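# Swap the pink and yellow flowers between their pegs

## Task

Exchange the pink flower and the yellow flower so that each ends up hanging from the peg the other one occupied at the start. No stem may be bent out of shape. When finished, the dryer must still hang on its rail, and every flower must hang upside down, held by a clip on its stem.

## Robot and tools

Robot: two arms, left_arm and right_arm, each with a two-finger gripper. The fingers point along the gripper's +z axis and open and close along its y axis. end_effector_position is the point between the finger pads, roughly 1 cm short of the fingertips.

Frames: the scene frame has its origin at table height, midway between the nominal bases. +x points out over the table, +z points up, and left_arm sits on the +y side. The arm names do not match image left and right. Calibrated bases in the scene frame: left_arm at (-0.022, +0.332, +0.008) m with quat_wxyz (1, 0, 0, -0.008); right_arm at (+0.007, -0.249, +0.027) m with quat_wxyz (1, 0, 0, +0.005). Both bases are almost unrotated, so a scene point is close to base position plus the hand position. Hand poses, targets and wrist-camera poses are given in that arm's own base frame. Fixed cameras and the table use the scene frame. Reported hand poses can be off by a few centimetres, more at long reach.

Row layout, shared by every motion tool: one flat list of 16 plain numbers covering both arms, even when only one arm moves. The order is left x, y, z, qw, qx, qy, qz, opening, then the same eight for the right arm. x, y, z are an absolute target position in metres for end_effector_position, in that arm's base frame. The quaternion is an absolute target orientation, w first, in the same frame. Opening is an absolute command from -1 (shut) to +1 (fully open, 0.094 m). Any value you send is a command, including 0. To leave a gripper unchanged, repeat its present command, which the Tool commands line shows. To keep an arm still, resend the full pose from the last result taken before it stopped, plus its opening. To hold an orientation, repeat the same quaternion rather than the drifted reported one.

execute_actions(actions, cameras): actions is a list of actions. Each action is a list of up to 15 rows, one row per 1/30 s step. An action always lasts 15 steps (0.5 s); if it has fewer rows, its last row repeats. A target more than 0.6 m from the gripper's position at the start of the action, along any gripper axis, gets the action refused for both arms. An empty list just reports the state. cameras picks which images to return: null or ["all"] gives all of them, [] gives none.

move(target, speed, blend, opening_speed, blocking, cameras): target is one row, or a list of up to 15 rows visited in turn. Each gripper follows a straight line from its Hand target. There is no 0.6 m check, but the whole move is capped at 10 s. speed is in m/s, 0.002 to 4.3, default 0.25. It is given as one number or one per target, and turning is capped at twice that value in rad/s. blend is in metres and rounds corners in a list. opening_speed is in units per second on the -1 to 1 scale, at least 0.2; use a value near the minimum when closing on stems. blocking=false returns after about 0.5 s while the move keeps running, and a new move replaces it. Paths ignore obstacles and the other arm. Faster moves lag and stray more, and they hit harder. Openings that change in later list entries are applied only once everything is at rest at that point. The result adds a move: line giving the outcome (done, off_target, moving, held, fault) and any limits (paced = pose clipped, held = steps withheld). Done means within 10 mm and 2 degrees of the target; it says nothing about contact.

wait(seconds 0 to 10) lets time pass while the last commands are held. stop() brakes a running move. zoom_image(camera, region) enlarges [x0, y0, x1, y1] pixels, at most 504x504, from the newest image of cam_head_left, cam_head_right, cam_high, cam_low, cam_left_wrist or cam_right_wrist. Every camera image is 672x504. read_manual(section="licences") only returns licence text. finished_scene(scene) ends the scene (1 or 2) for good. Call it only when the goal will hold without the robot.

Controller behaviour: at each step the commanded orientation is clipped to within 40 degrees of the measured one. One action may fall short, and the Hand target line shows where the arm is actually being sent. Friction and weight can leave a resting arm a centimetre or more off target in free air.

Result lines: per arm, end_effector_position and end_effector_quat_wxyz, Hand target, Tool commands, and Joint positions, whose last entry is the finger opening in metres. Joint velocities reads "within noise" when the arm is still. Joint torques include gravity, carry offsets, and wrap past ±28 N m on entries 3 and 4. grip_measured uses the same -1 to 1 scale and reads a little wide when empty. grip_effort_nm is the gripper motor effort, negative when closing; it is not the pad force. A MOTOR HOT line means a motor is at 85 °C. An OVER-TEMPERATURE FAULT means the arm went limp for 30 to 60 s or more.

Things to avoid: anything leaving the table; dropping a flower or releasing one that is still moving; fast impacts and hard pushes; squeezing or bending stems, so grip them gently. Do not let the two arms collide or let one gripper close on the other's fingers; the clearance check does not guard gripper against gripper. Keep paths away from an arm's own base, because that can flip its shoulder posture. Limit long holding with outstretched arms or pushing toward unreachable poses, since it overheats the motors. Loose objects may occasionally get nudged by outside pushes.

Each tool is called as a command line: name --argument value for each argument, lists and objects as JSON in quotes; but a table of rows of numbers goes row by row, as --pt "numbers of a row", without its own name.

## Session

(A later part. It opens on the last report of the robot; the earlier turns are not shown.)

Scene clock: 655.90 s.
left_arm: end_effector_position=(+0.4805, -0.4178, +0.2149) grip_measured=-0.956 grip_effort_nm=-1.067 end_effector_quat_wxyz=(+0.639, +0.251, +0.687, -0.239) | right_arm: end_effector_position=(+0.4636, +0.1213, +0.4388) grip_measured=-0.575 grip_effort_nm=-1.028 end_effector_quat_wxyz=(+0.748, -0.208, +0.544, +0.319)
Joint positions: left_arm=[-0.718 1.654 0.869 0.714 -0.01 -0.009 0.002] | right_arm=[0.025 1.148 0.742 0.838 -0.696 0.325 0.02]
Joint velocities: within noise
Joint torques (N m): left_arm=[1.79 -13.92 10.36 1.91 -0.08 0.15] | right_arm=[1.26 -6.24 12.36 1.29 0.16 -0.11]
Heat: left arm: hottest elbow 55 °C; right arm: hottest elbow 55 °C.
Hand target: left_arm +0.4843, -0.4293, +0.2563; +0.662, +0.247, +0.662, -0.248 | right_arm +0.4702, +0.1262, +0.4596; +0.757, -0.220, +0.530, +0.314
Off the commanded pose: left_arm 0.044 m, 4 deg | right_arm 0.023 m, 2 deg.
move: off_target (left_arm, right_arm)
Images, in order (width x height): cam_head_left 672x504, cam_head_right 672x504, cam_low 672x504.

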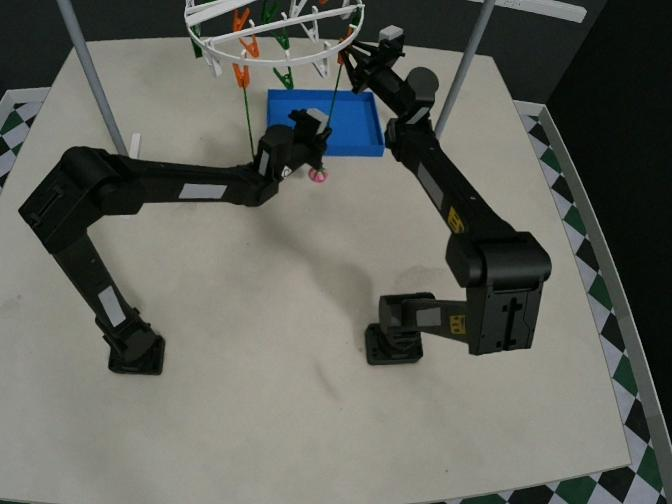

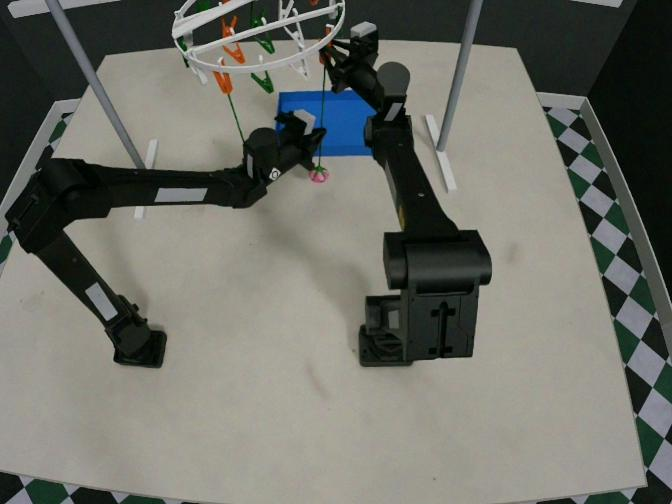

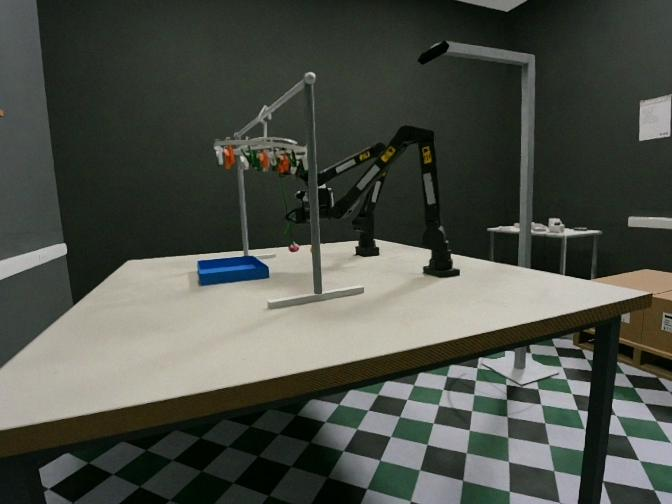

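move --target '[0.479,-0.438,0.222,0.662,0.2476,0.662,-0.2476,-0.97,0.4715,0.1265,0.460,0.757,-0.22,0.53,0.314,-0.75]' --speed 0.06 --cameras '["cam_head_left","cam_head_right","cam_low","cam_high"]'

zoom_image --camera "cam_head_left" --region '[320, 40, 360, 80]'

zoom_image --camera "cam_head_right" --region '[305, 40, 345, 80]'

zoom_image --camera "cam_low" --region '[260, 150, 300, 190]'

zoom_image --camera "cam_high" --region '[300, 180, 340, 220]'

Scene clock: 664.00 s.
left_arm: end_effector_position=(+0.4762, -0.4275, +0.2138) grip_measured=-0.956 grip_effort_nm=-1.062 end_effector_quat_wxyz=(+0.652, +0.246, +0.674, -0.244) | right_arm: end_effector_position=(+0.4641, +0.1212, +0.4406) grip_measured=-0.575 grip_effort_nm=-1.028 end_effector_quat_wxyz=(+0.748, -0.209, +0.543, +0.319)
Joint positions: left_arm=[-0.739 1.683 0.869 0.782 -0.03 -0.009 0.002] | right_arm=[0.025 1.149 0.745 0.838 -0.696 0.325 0.02]
Joint velocities: within noise
Joint torques (N m): left_arm=[1.79 -10.81 8.5 3.02 -0.06 0.16] | right_arm=[1.32 -6.18 12.16 1.26 0.13 -0.11]
Heat: left arm: hottest elbow 56 °C; right arm: hottest elbow 55 °C.
Hand target: left_arm +0.4786, -0.4377, +0.2221; +0.662, +0.248, +0.662, -0.248 | right_arm +0.4704, +0.1263, +0.4596; +0.757, -0.220, +0.530, +0.314
Off the commanded pose: left_arm 0.014 m, 2 deg | right_arm 0.021 m, 2 deg.
move: off_target (left_arm, right_arm)
Images, in order (width x height): cam_head_left 672x504, cam_head_right 672x504, cam_high 672x504, cam_low 672x504.

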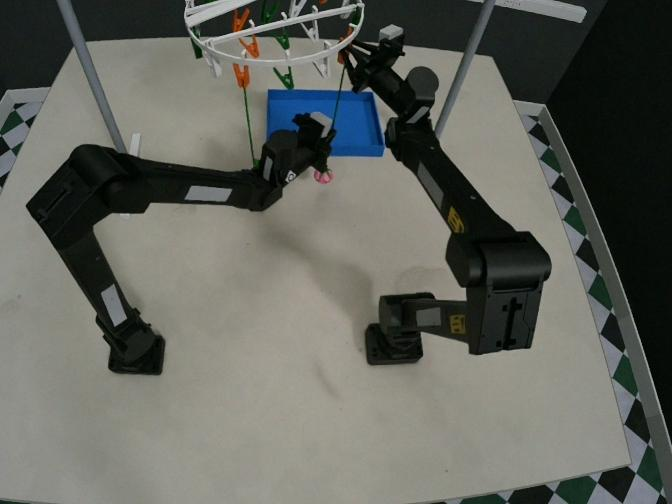

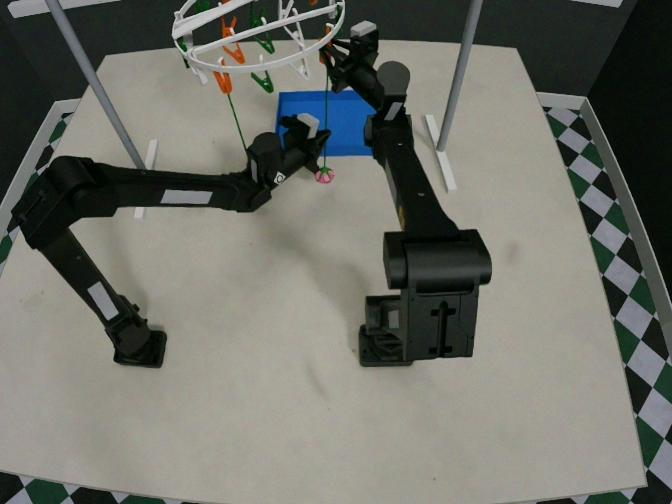

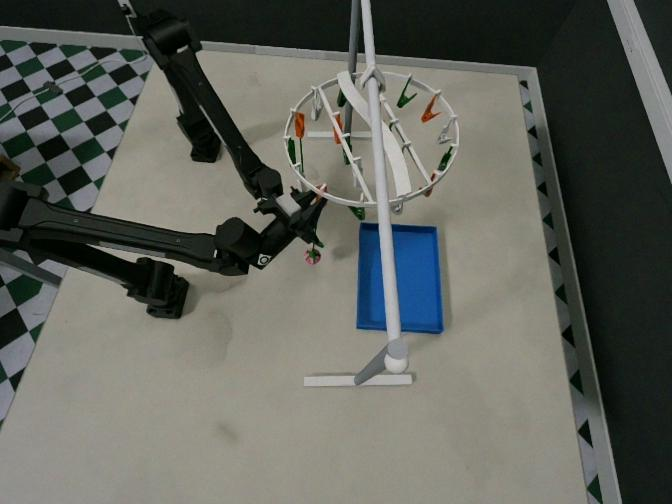

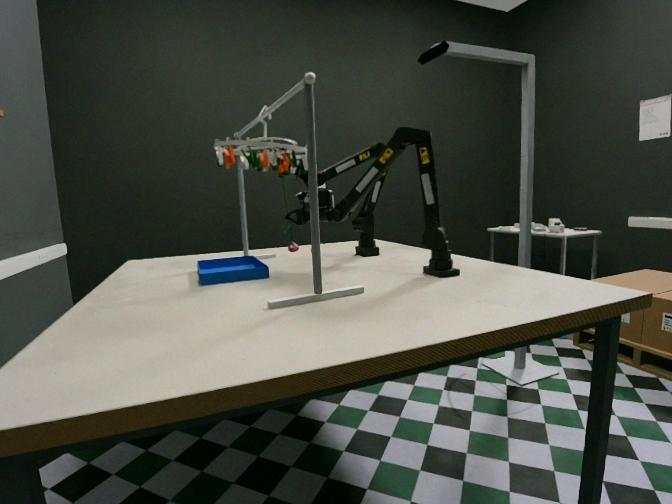

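Scaled by 12.600 from the camera's 672x504 image, which has a finer 960x720 frame.

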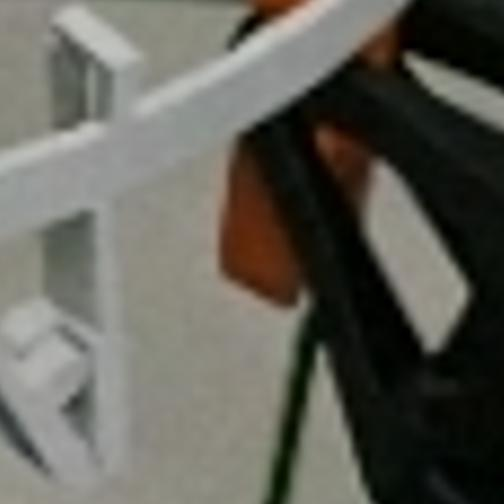

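Scaled by 12.600 from the camera's 672x504 image, which has a finer 960x720 frame.

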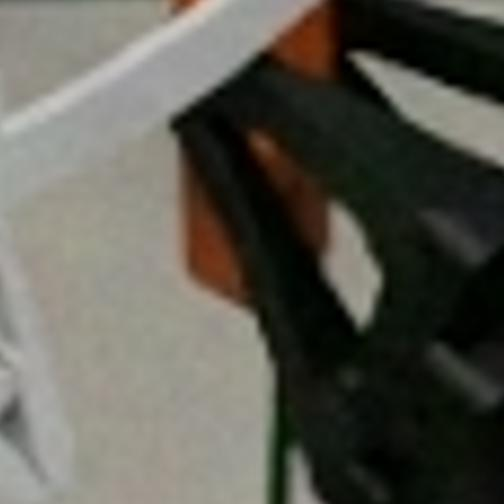

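Scaled by 12.600 from the camera's 672x504 image, which has a finer 960x720 frame.

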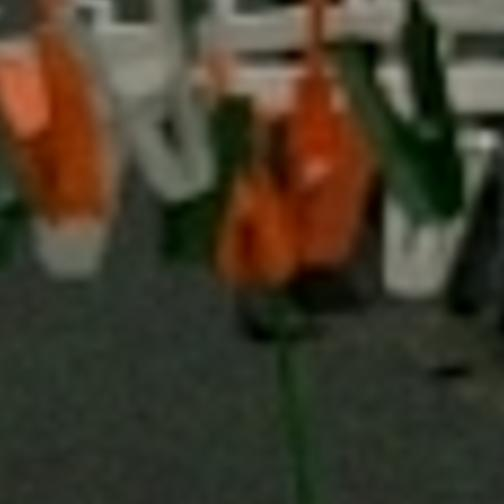

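Scaled by 12.600 from the camera's 672x504 image, which has a finer 960x720 frame.

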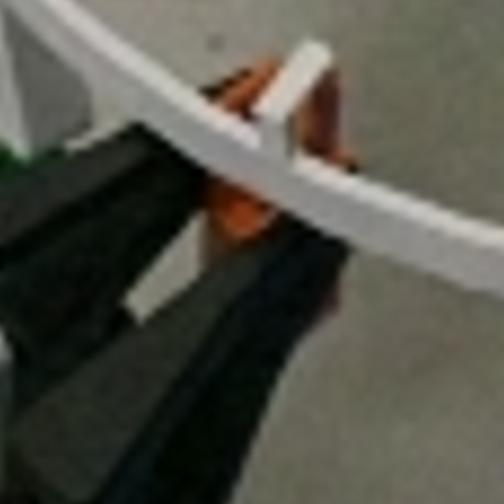

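move --target '[0.483,-0.420,0.222,0.662,0.2476,0.662,-0.2476,-0.97,0.4715,0.1265,0.460,0.757,-0.22,0.53,0.314,-0.75]' --speed 0.06 --cameras '["cam_head_left","cam_low"]'

zoom_image --camera "cam_head_left" --region '[320, 40, 360, 80]'

zoom_image --camera "cam_low" --region '[260, 150, 300, 190]'

Scene clock: 669.07 s.
left_arm: end_effector_position=(+0.4793, -0.4243, +0.2157) grip_measured=-0.956 grip_effort_nm=-1.067 end_effector_quat_wxyz=(+0.653, +0.250, +0.670, -0.250) | right_arm: end_effector_position=(+0.4642, +0.1212, +0.4405) grip_measured=-0.575 grip_effort_nm=-1.033 end_effector_quat_wxyz=(+0.748, -0.208, +0.543, +0.319)
Joint positions: left_arm=[-0.725 1.683 0.869 0.79 -0.002 -0.009 0.002] | right_arm=[0.025 1.149 0.745 0.838 -0.696 0.325 0.02]
Joint velocities: within noise
Joint torques (N m): left_arm=[2.84 -12.1 6.71 2.97 0.14 0.16] | right_arm=[1.32 -6.24 12.12 1.32 0.15 -0.11]
Heat: left arm: hottest elbow 56 °C; right arm: hottest elbow 56 °C.
Hand target: left_arm +0.4830, -0.4199, +0.2221; +0.662, +0.248, +0.662, -0.247 | right_arm +0.4704, +0.1263, +0.4596; +0.757, -0.220, +0.530, +0.314
Off the commanded pose: left_arm 0.009 m, 1 deg | right_arm 0.022 m, 2 deg.
move: off_target (right_arm)
Images, in order (width x height): cam_head_left 672x504, cam_low 672x504.

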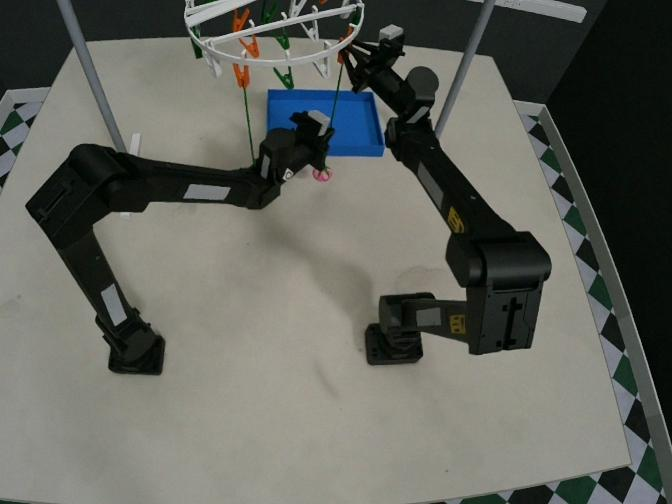

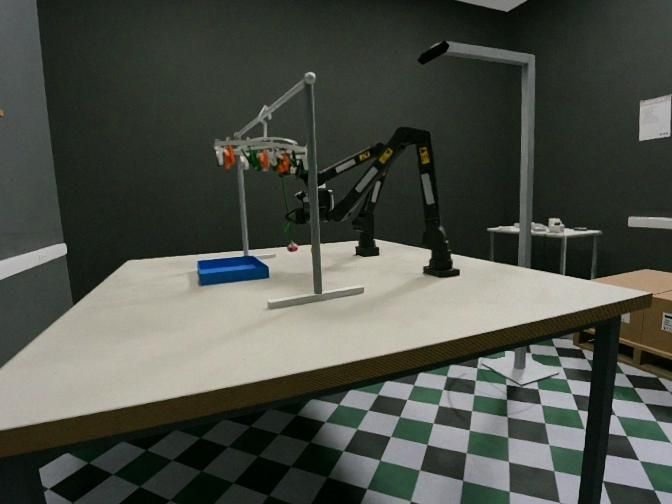

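Scaled by 12.600 from the camera's 672x504 image, which has a finer 960x720 frame.

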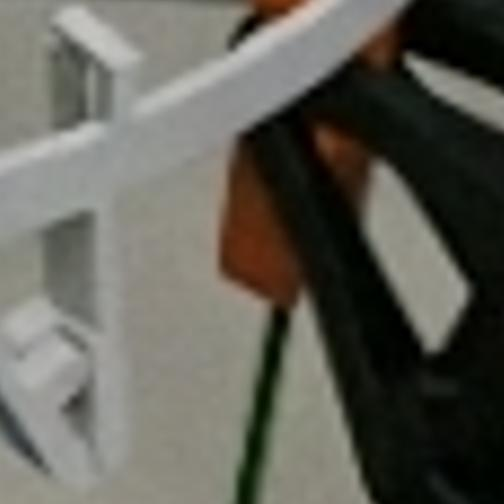

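Scaled by 12.600 from the camera's 672x504 image, which has a finer 960x720 frame.

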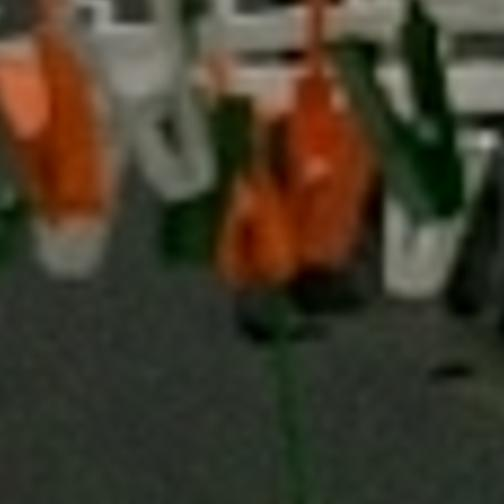

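move --target '[0.491,-0.423,0.238,0.662,0.2476,0.662,-0.2476,-0.97,0.4715,0.1265,0.460,0.757,-0.22,0.53,0.314,-0.75]' --speed 0.04 --cameras '["cam_head_left","cam_low"]'

zoom_image --camera "cam_head_left" --region '[320, 40, 360, 80]'

zoom_image --camera "cam_low" --region '[260, 150, 300, 190]'

Scene clock: 672.60 s.
left_arm: end_effector_position=(+0.4810, -0.4221, +0.2107) grip_measured=-0.956 grip_effort_nm=-1.067 end_effector_quat_wxyz=(+0.646, +0.252, +0.677, -0.247) | right_arm: end_effector_position=(+0.4642, +0.1212, +0.4405) grip_measured=-0.575 grip_effort_nm=-1.028 end_effector_quat_wxyz=(+0.748, -0.208, +0.543, +0.319)
Joint positions: left_arm=[-0.718 1.683 0.869 0.77 0.004 -0.009 0.002] | right_arm=[0.025 1.149 0.745 0.838 -0.696 0.325 0.02]
Joint velocities: within noise
Joint torques (N m): left_arm=[3.25 -13.51 9.03 1.66 0.14 0.16] | right_arm=[1.2 -6.42 12.15 1.33 0.17 -0.11]
Heat: left arm: hottest elbow 55 °C; right arm: hottest elbow 56 °C.
Hand target: left_arm +0.4902, -0.4223, +0.2382; +0.663, +0.248, +0.662, -0.248 | right_arm +0.4704, +0.1263, +0.4596; +0.757, -0.220, +0.530, +0.314
Off the commanded pose: left_arm 0.029 m, 3 deg | right_arm 0.022 m, 2 deg.
move: off_target (left_arm, right_arm)
Images, in order (width x height): cam_head_left 672x504, cam_low 672x504.

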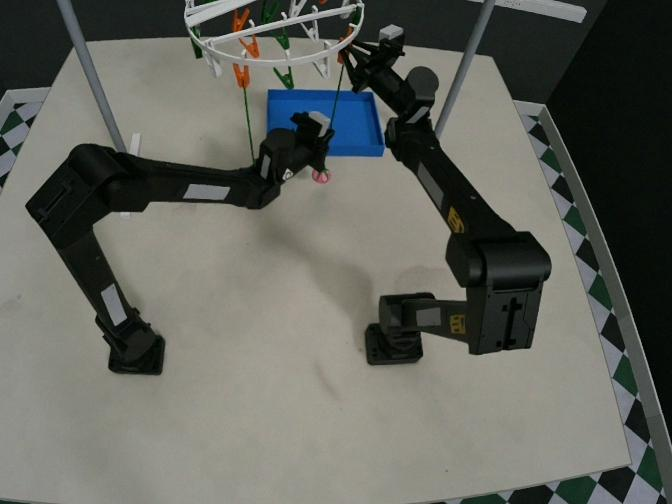

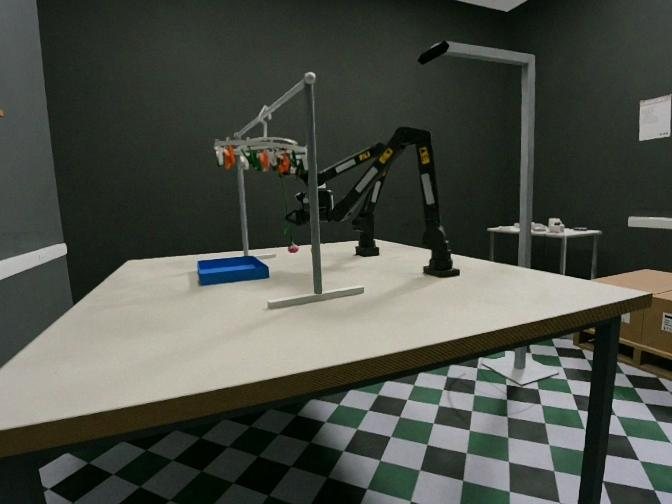

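Scaled by 12.600 from the camera's 672x504 image, which has a finer 960x720 frame.

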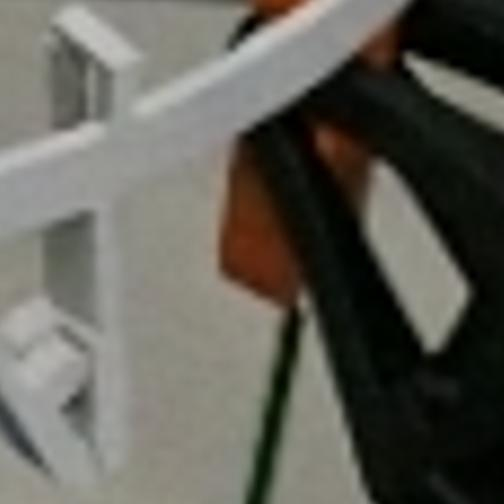

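Scaled by 12.600 from the camera's 672x504 image, which has a finer 960x720 frame.

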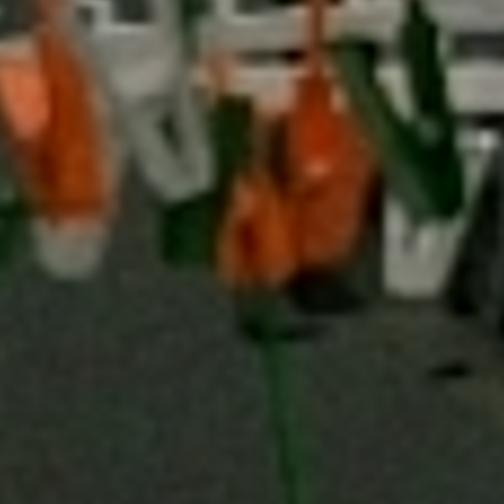

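move --target '[0.493,-0.425,0.257,0.662,0.2476,0.662,-0.2476,-0.97,0.4715,0.1265,0.460,0.757,-0.22,0.53,0.314,-0.75]' --speed 0.04 --cameras '["cam_head_left","cam_low"]'

zoom_image --camera "cam_head_left" --region '[320, 40, 360, 80]'

zoom_image --camera "cam_low" --region '[260, 150, 300, 190]'

Scene clock: 676.43 s.
left_arm: end_effector_position=(+0.4795, -0.4208, +0.2215) grip_measured=-0.956 grip_effort_nm=-1.067 end_effector_quat_wxyz=(+0.641, +0.254, +0.682, -0.245) | right_arm: end_effector_position=(+0.4642, +0.1212, +0.4405) grip_measured=-0.575 grip_effort_nm=-1.043 end_effector_quat_wxyz=(+0.748, -0.208, +0.543, +0.319)
Joint positions: left_arm=[-0.718 1.648 0.876 0.714 0.004 -0.009 0.002] | right_arm=[0.025 1.149 0.745 0.838 -0.696 0.325 0.02]
Joint velocities: within noise
Joint torques (N m): left_arm=[3.25 -13.22 10.39 1.68 0.11 0.16] | right_arm=[1.49 -6.24 12.14 1.24 0.14 -0.11]
Heat: left arm: hottest elbow 55 °C; right arm: hottest elbow 57 °C.
Hand target: left_arm +0.4914, -0.4236, +0.2573; +0.663, +0.248, +0.662, -0.247 | right_arm +0.4704, +0.1263, +0.4596; +0.757, -0.220, +0.530, +0.314
Off the commanded pose: left_arm 0.038 m, 3 deg | right_arm 0.022 m, 2 deg.
move: off_target (left_arm, right_arm)
Images, in order (width x height): cam_head_left 672x504, cam_low 672x504.

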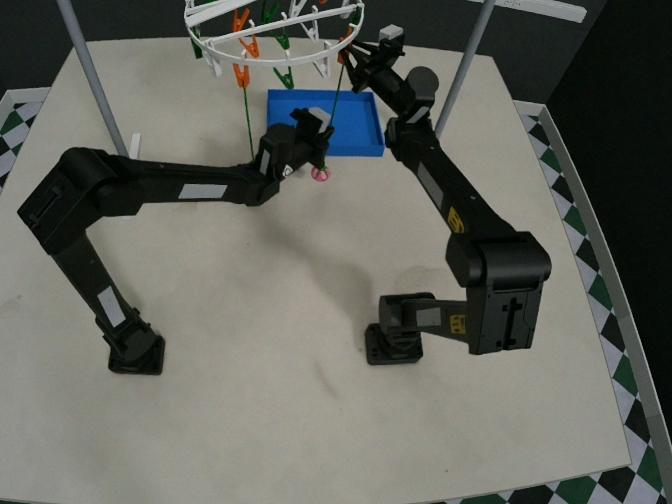

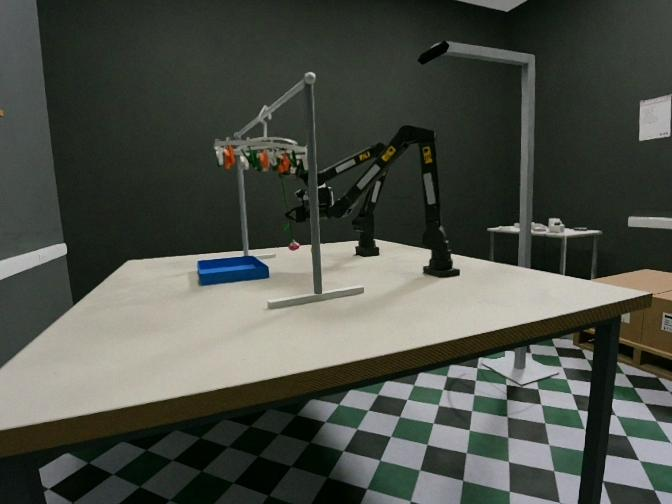

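Scaled by 12.600 from the camera's 672x504 image, which has a finer 960x720 frame.

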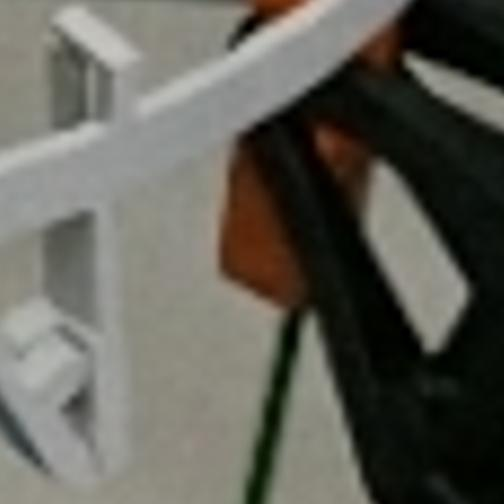

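Scaled by 12.600 from the camera's 672x504 image, which has a finer 960x720 frame.

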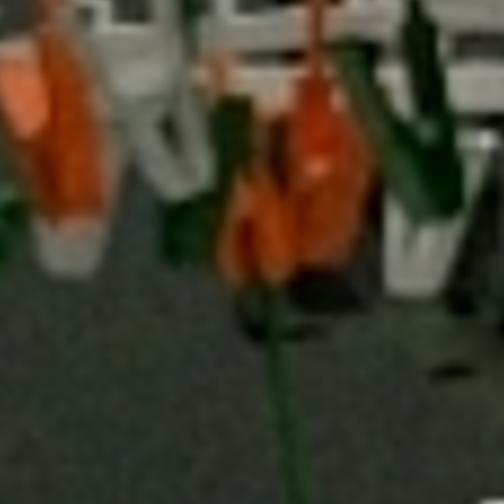

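move --target '[0.495,-0.427,0.271,0.662,0.2476,0.662,-0.2476,-0.97,0.4715,0.1265,0.460,0.757,-0.22,0.53,0.314,-0.75]' --speed 0.04 --cameras '["cam_head_left","cam_low"]'

zoom_image --camera "cam_head_left" --region '[320, 40, 360, 80]'

zoom_image --camera "cam_low" --region '[260, 150, 300, 190]'

Scene clock: 680.43 s.
left_arm: end_effector_position=(+0.4818, -0.4228, +0.2350) grip_measured=-0.956 grip_effort_nm=-1.067 end_effector_quat_wxyz=(+0.641, +0.254, +0.682, -0.245) | right_arm: end_effector_position=(+0.4642, +0.1212, +0.4405) grip_measured=-0.575 grip_effort_nm=-1.033 end_effector_quat_wxyz=(+0.748, -0.208, +0.543, +0.319)
Joint positions: left_arm=[-0.718 1.628 0.896 0.673 0.004 -0.009 0.002] | right_arm=[0.025 1.149 0.745 0.838 -0.696 0.325 0.02]
Joint velocities: within noise
Joint torques (N m): left_arm=[3.14 -13.16 10.73 1.8 0.1 0.16] | right_arm=[1.26 -6.12 12.14 1.26 0.15 -0.13]
Heat: left arm: hottest elbow 56 °C; right arm: hottest elbow 57 °C.
Hand target: left_arm +0.4933, -0.4256, +0.2713; +0.663, +0.248, +0.662, -0.248 | right_arm +0.4704, +0.1263, +0.4596; +0.757, -0.220, +0.530, +0.314
Off the commanded pose: left_arm 0.039 m, 3 deg | right_arm 0.022 m, 2 deg.
move: off_target (left_arm, right_arm)
Images, in order (width x height): cam_head_left 672x504, cam_low 672x504.

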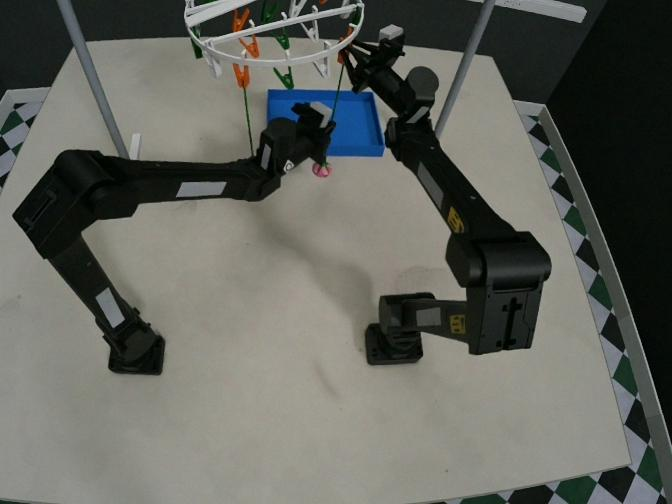

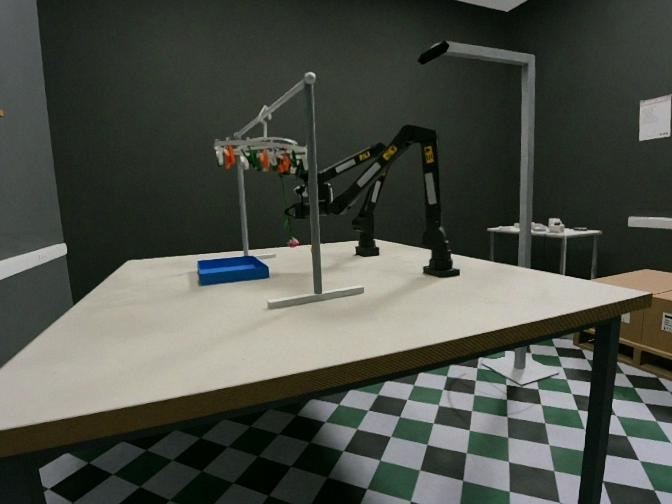

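Scaled by 12.600 from the camera's 672x504 image, which has a finer 960x720 frame.

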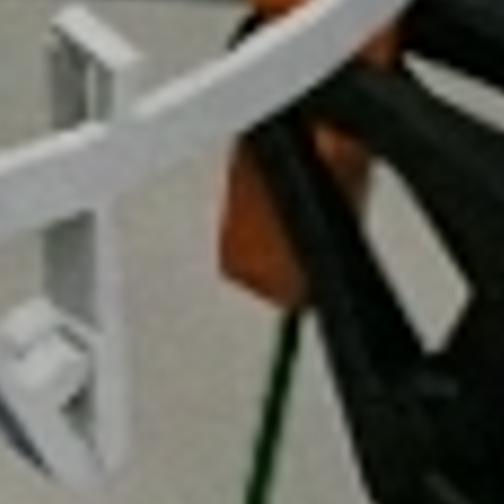

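Scaled by 12.600 from the camera's 672x504 image, which has a finer 960x720 frame.

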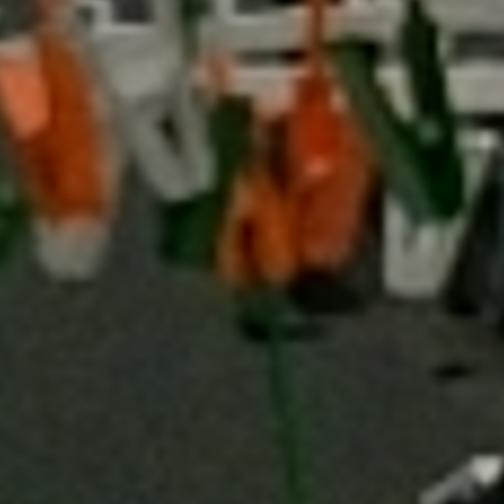

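move --target '[0.495,-0.427,0.271,0.662,0.2476,0.662,-0.2476,-0.97,0.4715,0.1265,0.460,0.757,-0.22,0.53,0.314,-0.2]' --opening_speed 0.25 --cameras '["cam_right_wrist"]'

move --target '[0.495,-0.427,0.271,0.662,0.2476,0.662,-0.2476,-0.97,0.415,0.070,0.465,0.757,-0.22,0.53,0.314,-0.1]' --speed 0.05 --cameras '["cam_right_wrist","cam_low"]'

zoom_image --camera "cam_right_wrist" --region '[280, 300, 460, 480]'

Scene clock: 685.83 s.
left_arm: end_effector_position=(+0.4818, -0.4228, +0.2349) grip_measured=-0.956 grip_effort_nm=-1.062 end_effector_quat_wxyz=(+0.641, +0.254, +0.682, -0.245) | right_arm: end_effector_position=(+0.4642, +0.1212, +0.4404) grip_measured=-0.202 grip_effort_nm=0.081 end_effector_quat_wxyz=(+0.748, -0.208, +0.543, +0.319)
Joint positions: left_arm=[-0.718 1.628 0.896 0.672 0.004 -0.009 0.002] | right_arm=[0.025 1.149 0.745 0.838 -0.696 0.325 0.037]
Joint velocities: within noise
Joint torques (N m): left_arm=[3.19 -13.16 10.7 1.76 0.1 0.16] | right_arm=[1.32 -6.3 12.19 1.32 0.15 -0.1]
Heat: left arm: hottest elbow 55 °C; right arm: hottest elbow 57 °C.
Hand target: left_arm +0.4933, -0.4256, +0.2712; +0.663, +0.248, +0.662, -0.247 | right_arm +0.4704, +0.1263, +0.4596; +0.757, -0.220, +0.530, +0.314
Off the commanded pose: left_arm 0.039 m, 3 deg | right_arm 0.022 m, 2 deg.
move: off_target (left_arm, right_arm)
camera_calibration:
cam_right_wrist: T_world_to_cam=[[0.705269, -0.708529, -0.0241302, -0.231912], [-0.0872673, -0.0529869, -0.994775, 0.526284], [0.703548, 0.703689, -0.0992015, -0.281306], [0, 0, 0, 1]] pos_world=[0.4074, 0.0615221, 0.490032]
Images, in order (width x height): cam_right_wrist 672x504.

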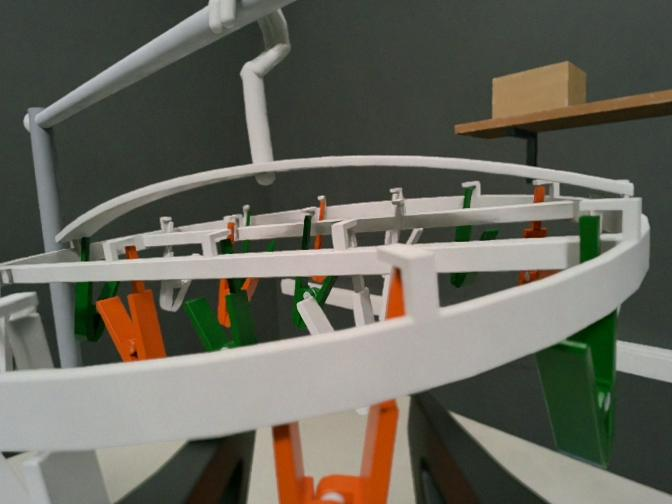

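Scene clock: 688.10 s.
left_arm: end_effector_position=(+0.4832, -0.4240, +0.2451) grip_measured=-0.956 grip_effort_nm=-1.067 end_effector_quat_wxyz=(+0.646, +0.252, +0.676, -0.247) | right_arm: end_effector_position=(+0.4180, +0.0734, +0.4681) grip_measured=-0.101 grip_effort_nm=0.066 end_effector_quat_wxyz=(+0.757, -0.225, +0.529, +0.311)
Joint positions: left_arm=[-0.718 1.619 0.906 0.671 0.004 -0.008 0.002] | right_arm=[-0.135 1.016 0.706 0.852 -0.852 0.413 0.042]
Joint velocities: within noise
Joint torques (N m): left_arm=[3.25 -12.34 10.25 1.81 0.11 0.14] | right_arm=[-0.38 -5.54 7.72 1.98 0.19 0.18]
Heat: left arm: hottest elbow 55 °C; right arm: hottest elbow 57 °C.
Hand target: left_arm +0.4940, -0.4261, +0.2712; +0.662, +0.248, +0.662, -0.248 | right_arm +0.4151, +0.0701, +0.4651; +0.757, -0.220, +0.530, +0.314
Off the commanded pose: left_arm 0.029 m, 2 deg | right_arm 0.006 m, 1 deg.
move: off_target (left_arm)
camera_calibration:
cam_right_wrist: T_world_to_cam=[[0.710721, -0.703124, 0.0221974, -0.256948], [-0.0418902, -0.0737987, -0.996393, 0.530546], [0.702226, 0.707228, -0.0819043, -0.220226], [0, 0, 0, 1]] pos_world=[0.359491, 0.0142375, 0.516298]
Images, in order (width x height): cam_low 672x504, cam_right_wrist 672x504.

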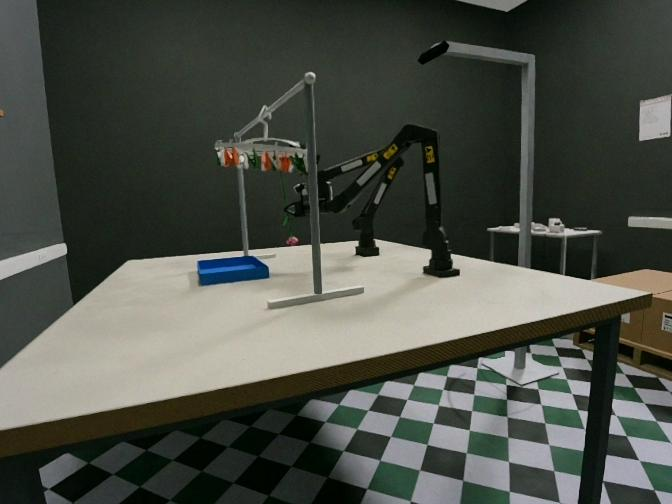

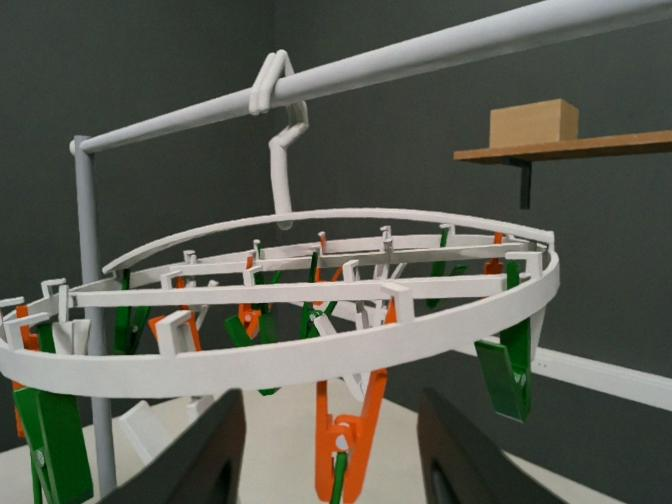

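Scaled by 2.800 from the camera's 672x504 image, which has a finer 960x720 frame.

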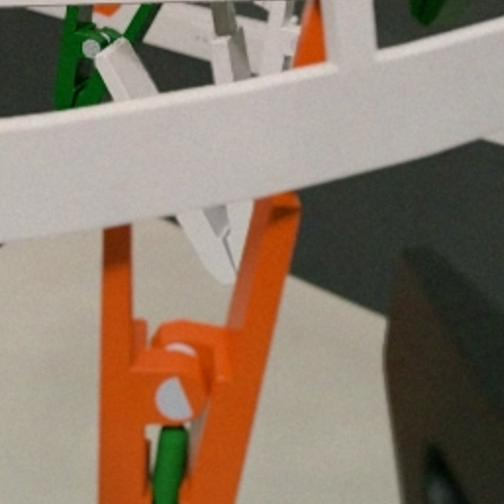

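move --pt "0.495 -0.427 0.255 0.662 0.2476 0.662 -0.2476 -0.97 0.37 0.03 0.43 0.757 -0.22 0.53 0.314 -0.1" --pt "0.495 -0.427 0.255 0.662 0.2476 0.662 -0.2476 -0.4 0.37 0.03 0.43 0.757 -0.22 0.53 0.314 -0.1" --speed 0.05 --opening_speed 0.4 --cameras '["cam_right_wrist","cam_left_wrist"]'

zoom_image --camera "cam_right_wrist" --region '[280, 200, 480, 400]'

Scene clock: 694.80 s.
left_arm: end_effector_position=(+0.4839, -0.4246, +0.2441) grip_measured=-0.402 grip_effort_nm=0.046 end_effector_quat_wxyz=(+0.649, +0.252, +0.674, -0.248) | right_arm: end_effector_position=(+0.3728, +0.0326, +0.4340) grip_measured=-0.101 grip_effort_nm=0.066 end_effector_quat_wxyz=(+0.758, -0.226, +0.527, +0.311)
Joint positions: left_arm=[-0.718 1.627 0.906 0.685 0.004 -0.008 0.028] | right_arm=[-0.306 0.971 0.56 1.087 -0.993 0.577 0.042]
Joint velocities: within noise
Joint torques (N m): left_arm=[3.19 -10.7 9.24 3.07 0.11 0.15] | right_arm=[-0.03 -3.55 7.19 1.69 0.28 0.19]
Heat: left arm: hottest elbow 54 °C; right arm: hottest elbow 55 °C.
Hand target: left_arm +0.4945, -0.4265, +0.2550; +0.662, +0.248, +0.662, -0.248 | right_arm +0.3700, +0.0301, +0.4301; +0.757, -0.220, +0.530, +0.314
Off the commanded pose: left_arm 0.016 m, 2 deg | right_arm 0.006 m, 1 deg.
move: off_target (left_arm); target 2's new opening was sent with left_arm's hand 0.016 m and 2 deg from that target
camera_calibration:
cam_left_wrist: T_world_to_cam=[[-0.657598, -0.753348, -0.00556691, -0.000486848], [-0.337831, 0.301482, -0.891616, 0.547829], [0.673376, -0.584445, -0.452758, -0.373013], [0, 0, 0, 1]] pos_world=[0.435931, -0.383532, 0.319566]
cam_right_wrist: T_world_to_cam=[[0.7109, -0.702885, 0.0239566, -0.253574], [-0.0387382, -0.0731462, -0.996569, 0.490565], [0.702225, 0.707533, -0.0792282, -0.16351], [0, 0, 0, 1]] pos_world=[0.31409, -0.0266623, 0.482002]
Images, in order (width x height): cam_left_wrist 672x504, cam_right_wrist 672x504.

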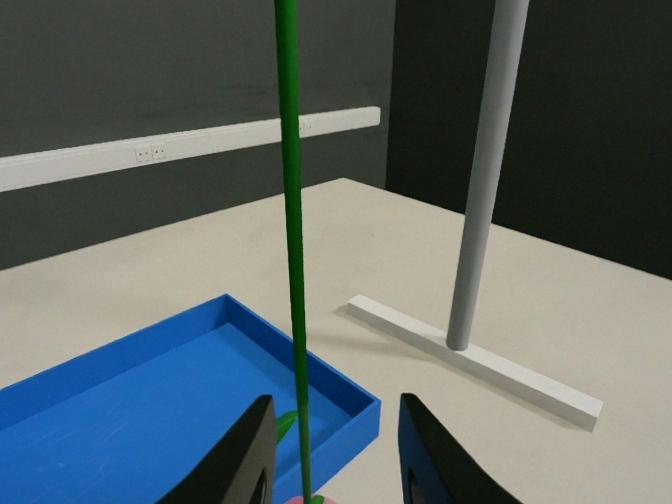

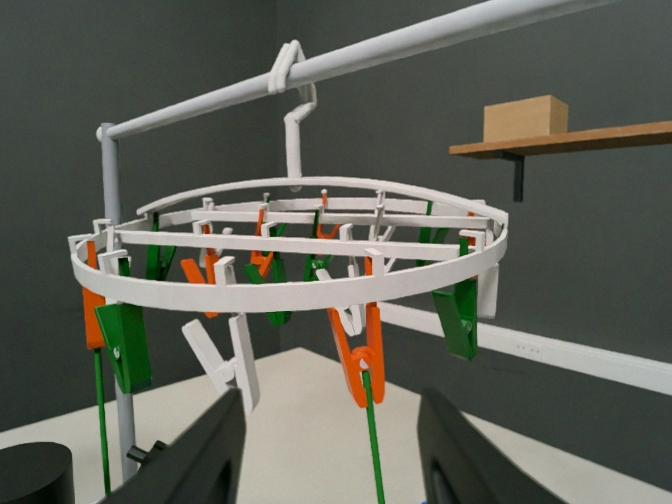

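Scaled by 2.520 from the camera's 672x504 image, which has a finer 960x720 frame.

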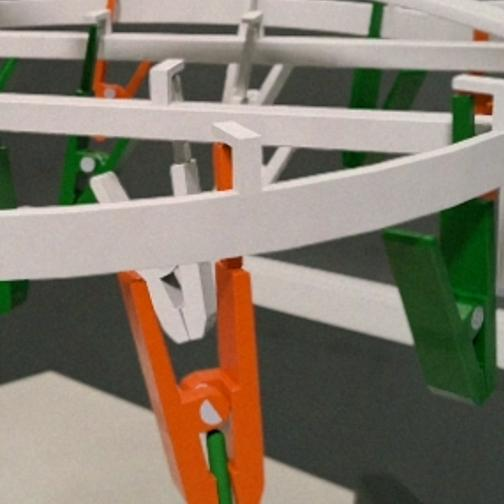

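move --pt "0.41 -0.35 0.245 0.662 0.2476 0.662 -0.2476 -0.2 0.30 0.0 0.40 0.757 -0.22 0.53 0.314 -0.1" --pt "0.30 -0.25 0.24 0.662 0.2476 0.662 -0.2476 -0.2 0.26 0.0 0.36 0.757 -0.22 0.53 0.314 -0.1" --speed 0.08

zoom_image --camera "cam_high" --region '[260, 60, 420, 260]'

zoom_image --camera "cam_low" --region '[200, 90, 360, 270]'

Scene clock: 701.43 s.
left_arm: end_effector_position=(+0.2985, -0.2535, +0.2373) grip_measured=-0.202 grip_effort_nm=0.051 end_effector_quat_wxyz=(+0.659, +0.248, +0.663, -0.253) | right_arm: end_effector_position=(+0.2638, +0.0012, +0.3636) grip_measured=-0.101 grip_effort_nm=0.071 end_effector_quat_wxyz=(+0.756, -0.203, +0.552, +0.288)
Joint positions: left_arm=[-0.687 0.909 0.254 0.652 0.037 -0.008 0.038] | right_arm=[-0.645 0.823 0.253 1.57 -1.195 0.979 0.042]
Joint velocities: within noise
Joint torques (N m): left_arm=[3.31 -3.25 7.64 1.78 0.14 0.15] | right_arm=[-0.32 0.62 6.24 1.06 0.47 0.19]
Heat: left arm: hottest elbow 54 °C; right arm: hottest elbow 53 °C.
Hand target: left_arm +0.3000, -0.2501, +0.2399; +0.662, +0.248, +0.662, -0.248 | right_arm +0.2606, +0.0011, +0.3604; +0.755, -0.197, +0.554, +0.290
Off the commanded pose: left_arm 0.005 m, 1 deg | right_arm 0.005 m, 4 deg.
joint sent to its limit (right arm) — joint 4 (wrist pitch), upper limit. The joint targets are off in orientation, not in position.
move: off_target (right_arm)
camera_calibration:
cam_left_wrist: T_world_to_cam=[[-0.658054, -0.752951, -0.00554095, 0.00679616], [-0.315885, 0.282738, -0.905691, 0.419585], [0.683507, -0.594243, -0.423902, -0.163594], [0, 0, 0, 1]] pos_world=[0.248831, -0.21073, 0.310704]
cam_right_wrist: T_world_to_cam=[[0.661403, -0.75003, -0.0012475, -0.174167], [-0.0866278, -0.0747392, -0.993433, 0.425327], [0.745011, 0.657168, -0.114406, -0.0687698], [0, 0, 0, 1]] pos_world=[0.203274, -0.0536489, 0.414449]

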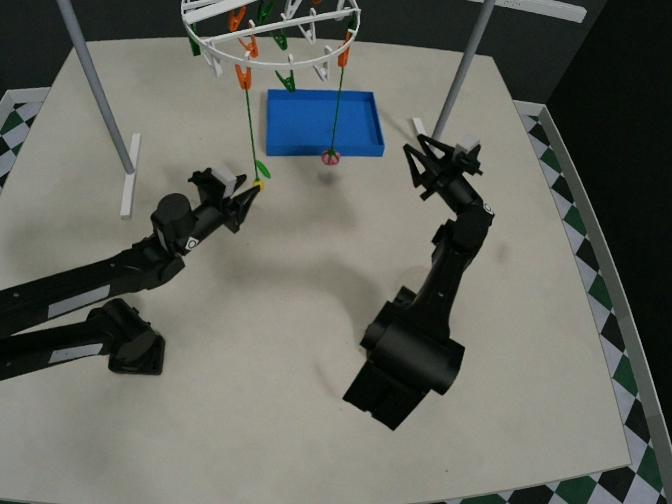

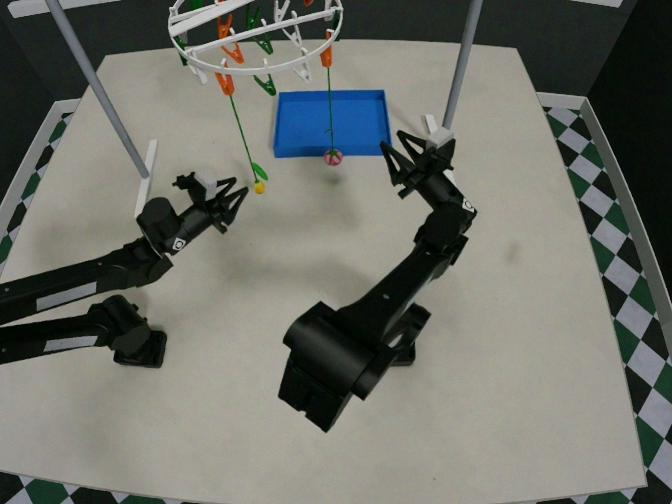

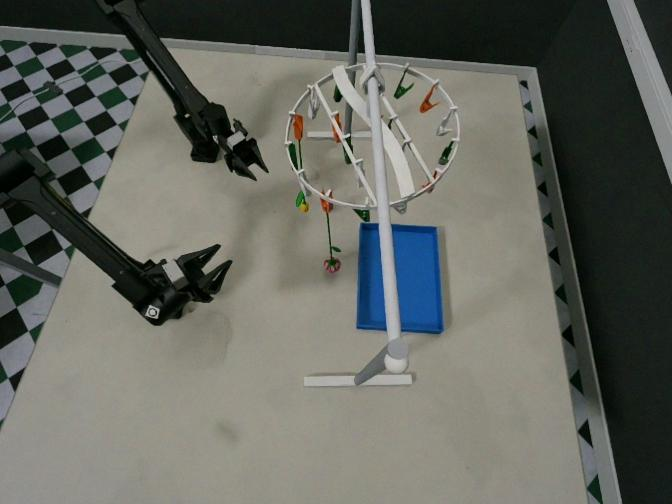

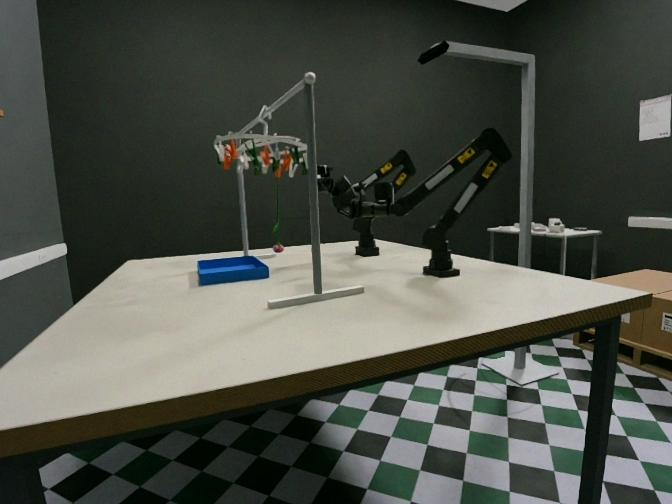

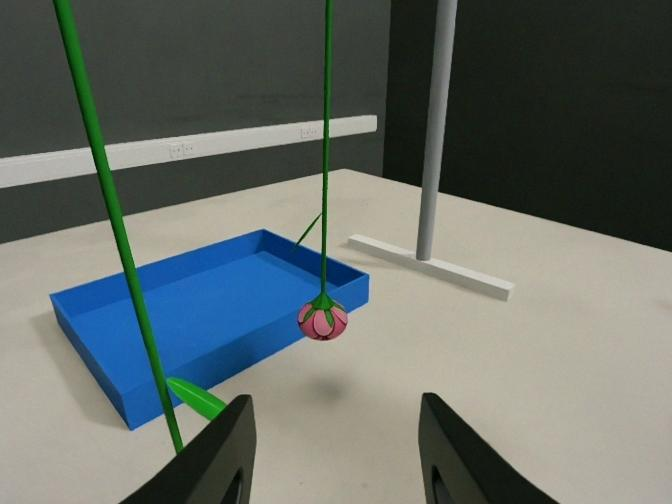

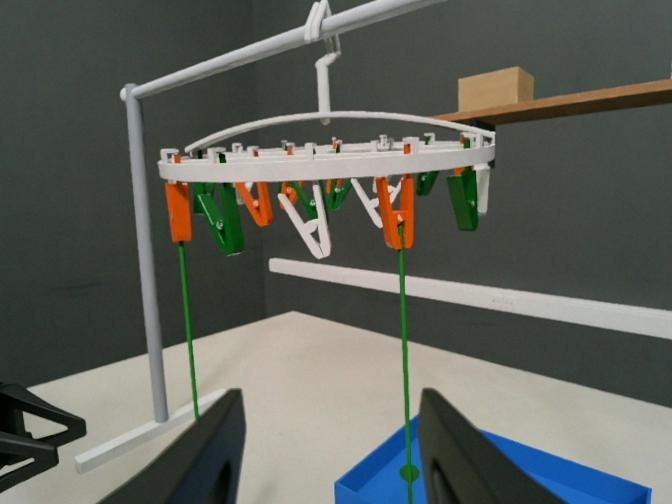

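Scaled by 2.520 from the camera's 672x504 image, which has a finer 960x720 frame.

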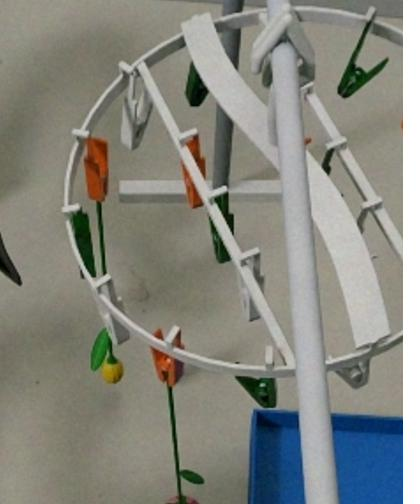

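Scaled by 2.800 from the camera's 672x504 image, which has a finer 960x720 frame.

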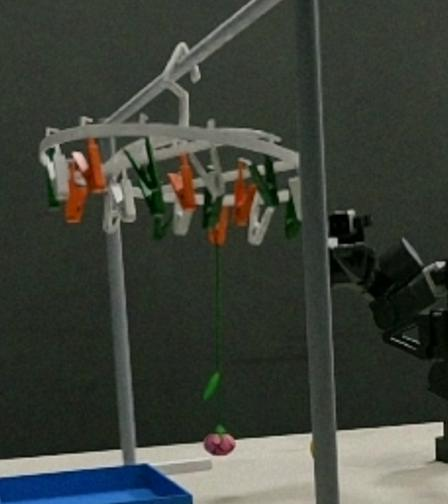

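Both hang.

finished_scene --scene 1

The scene is finished: the task was done.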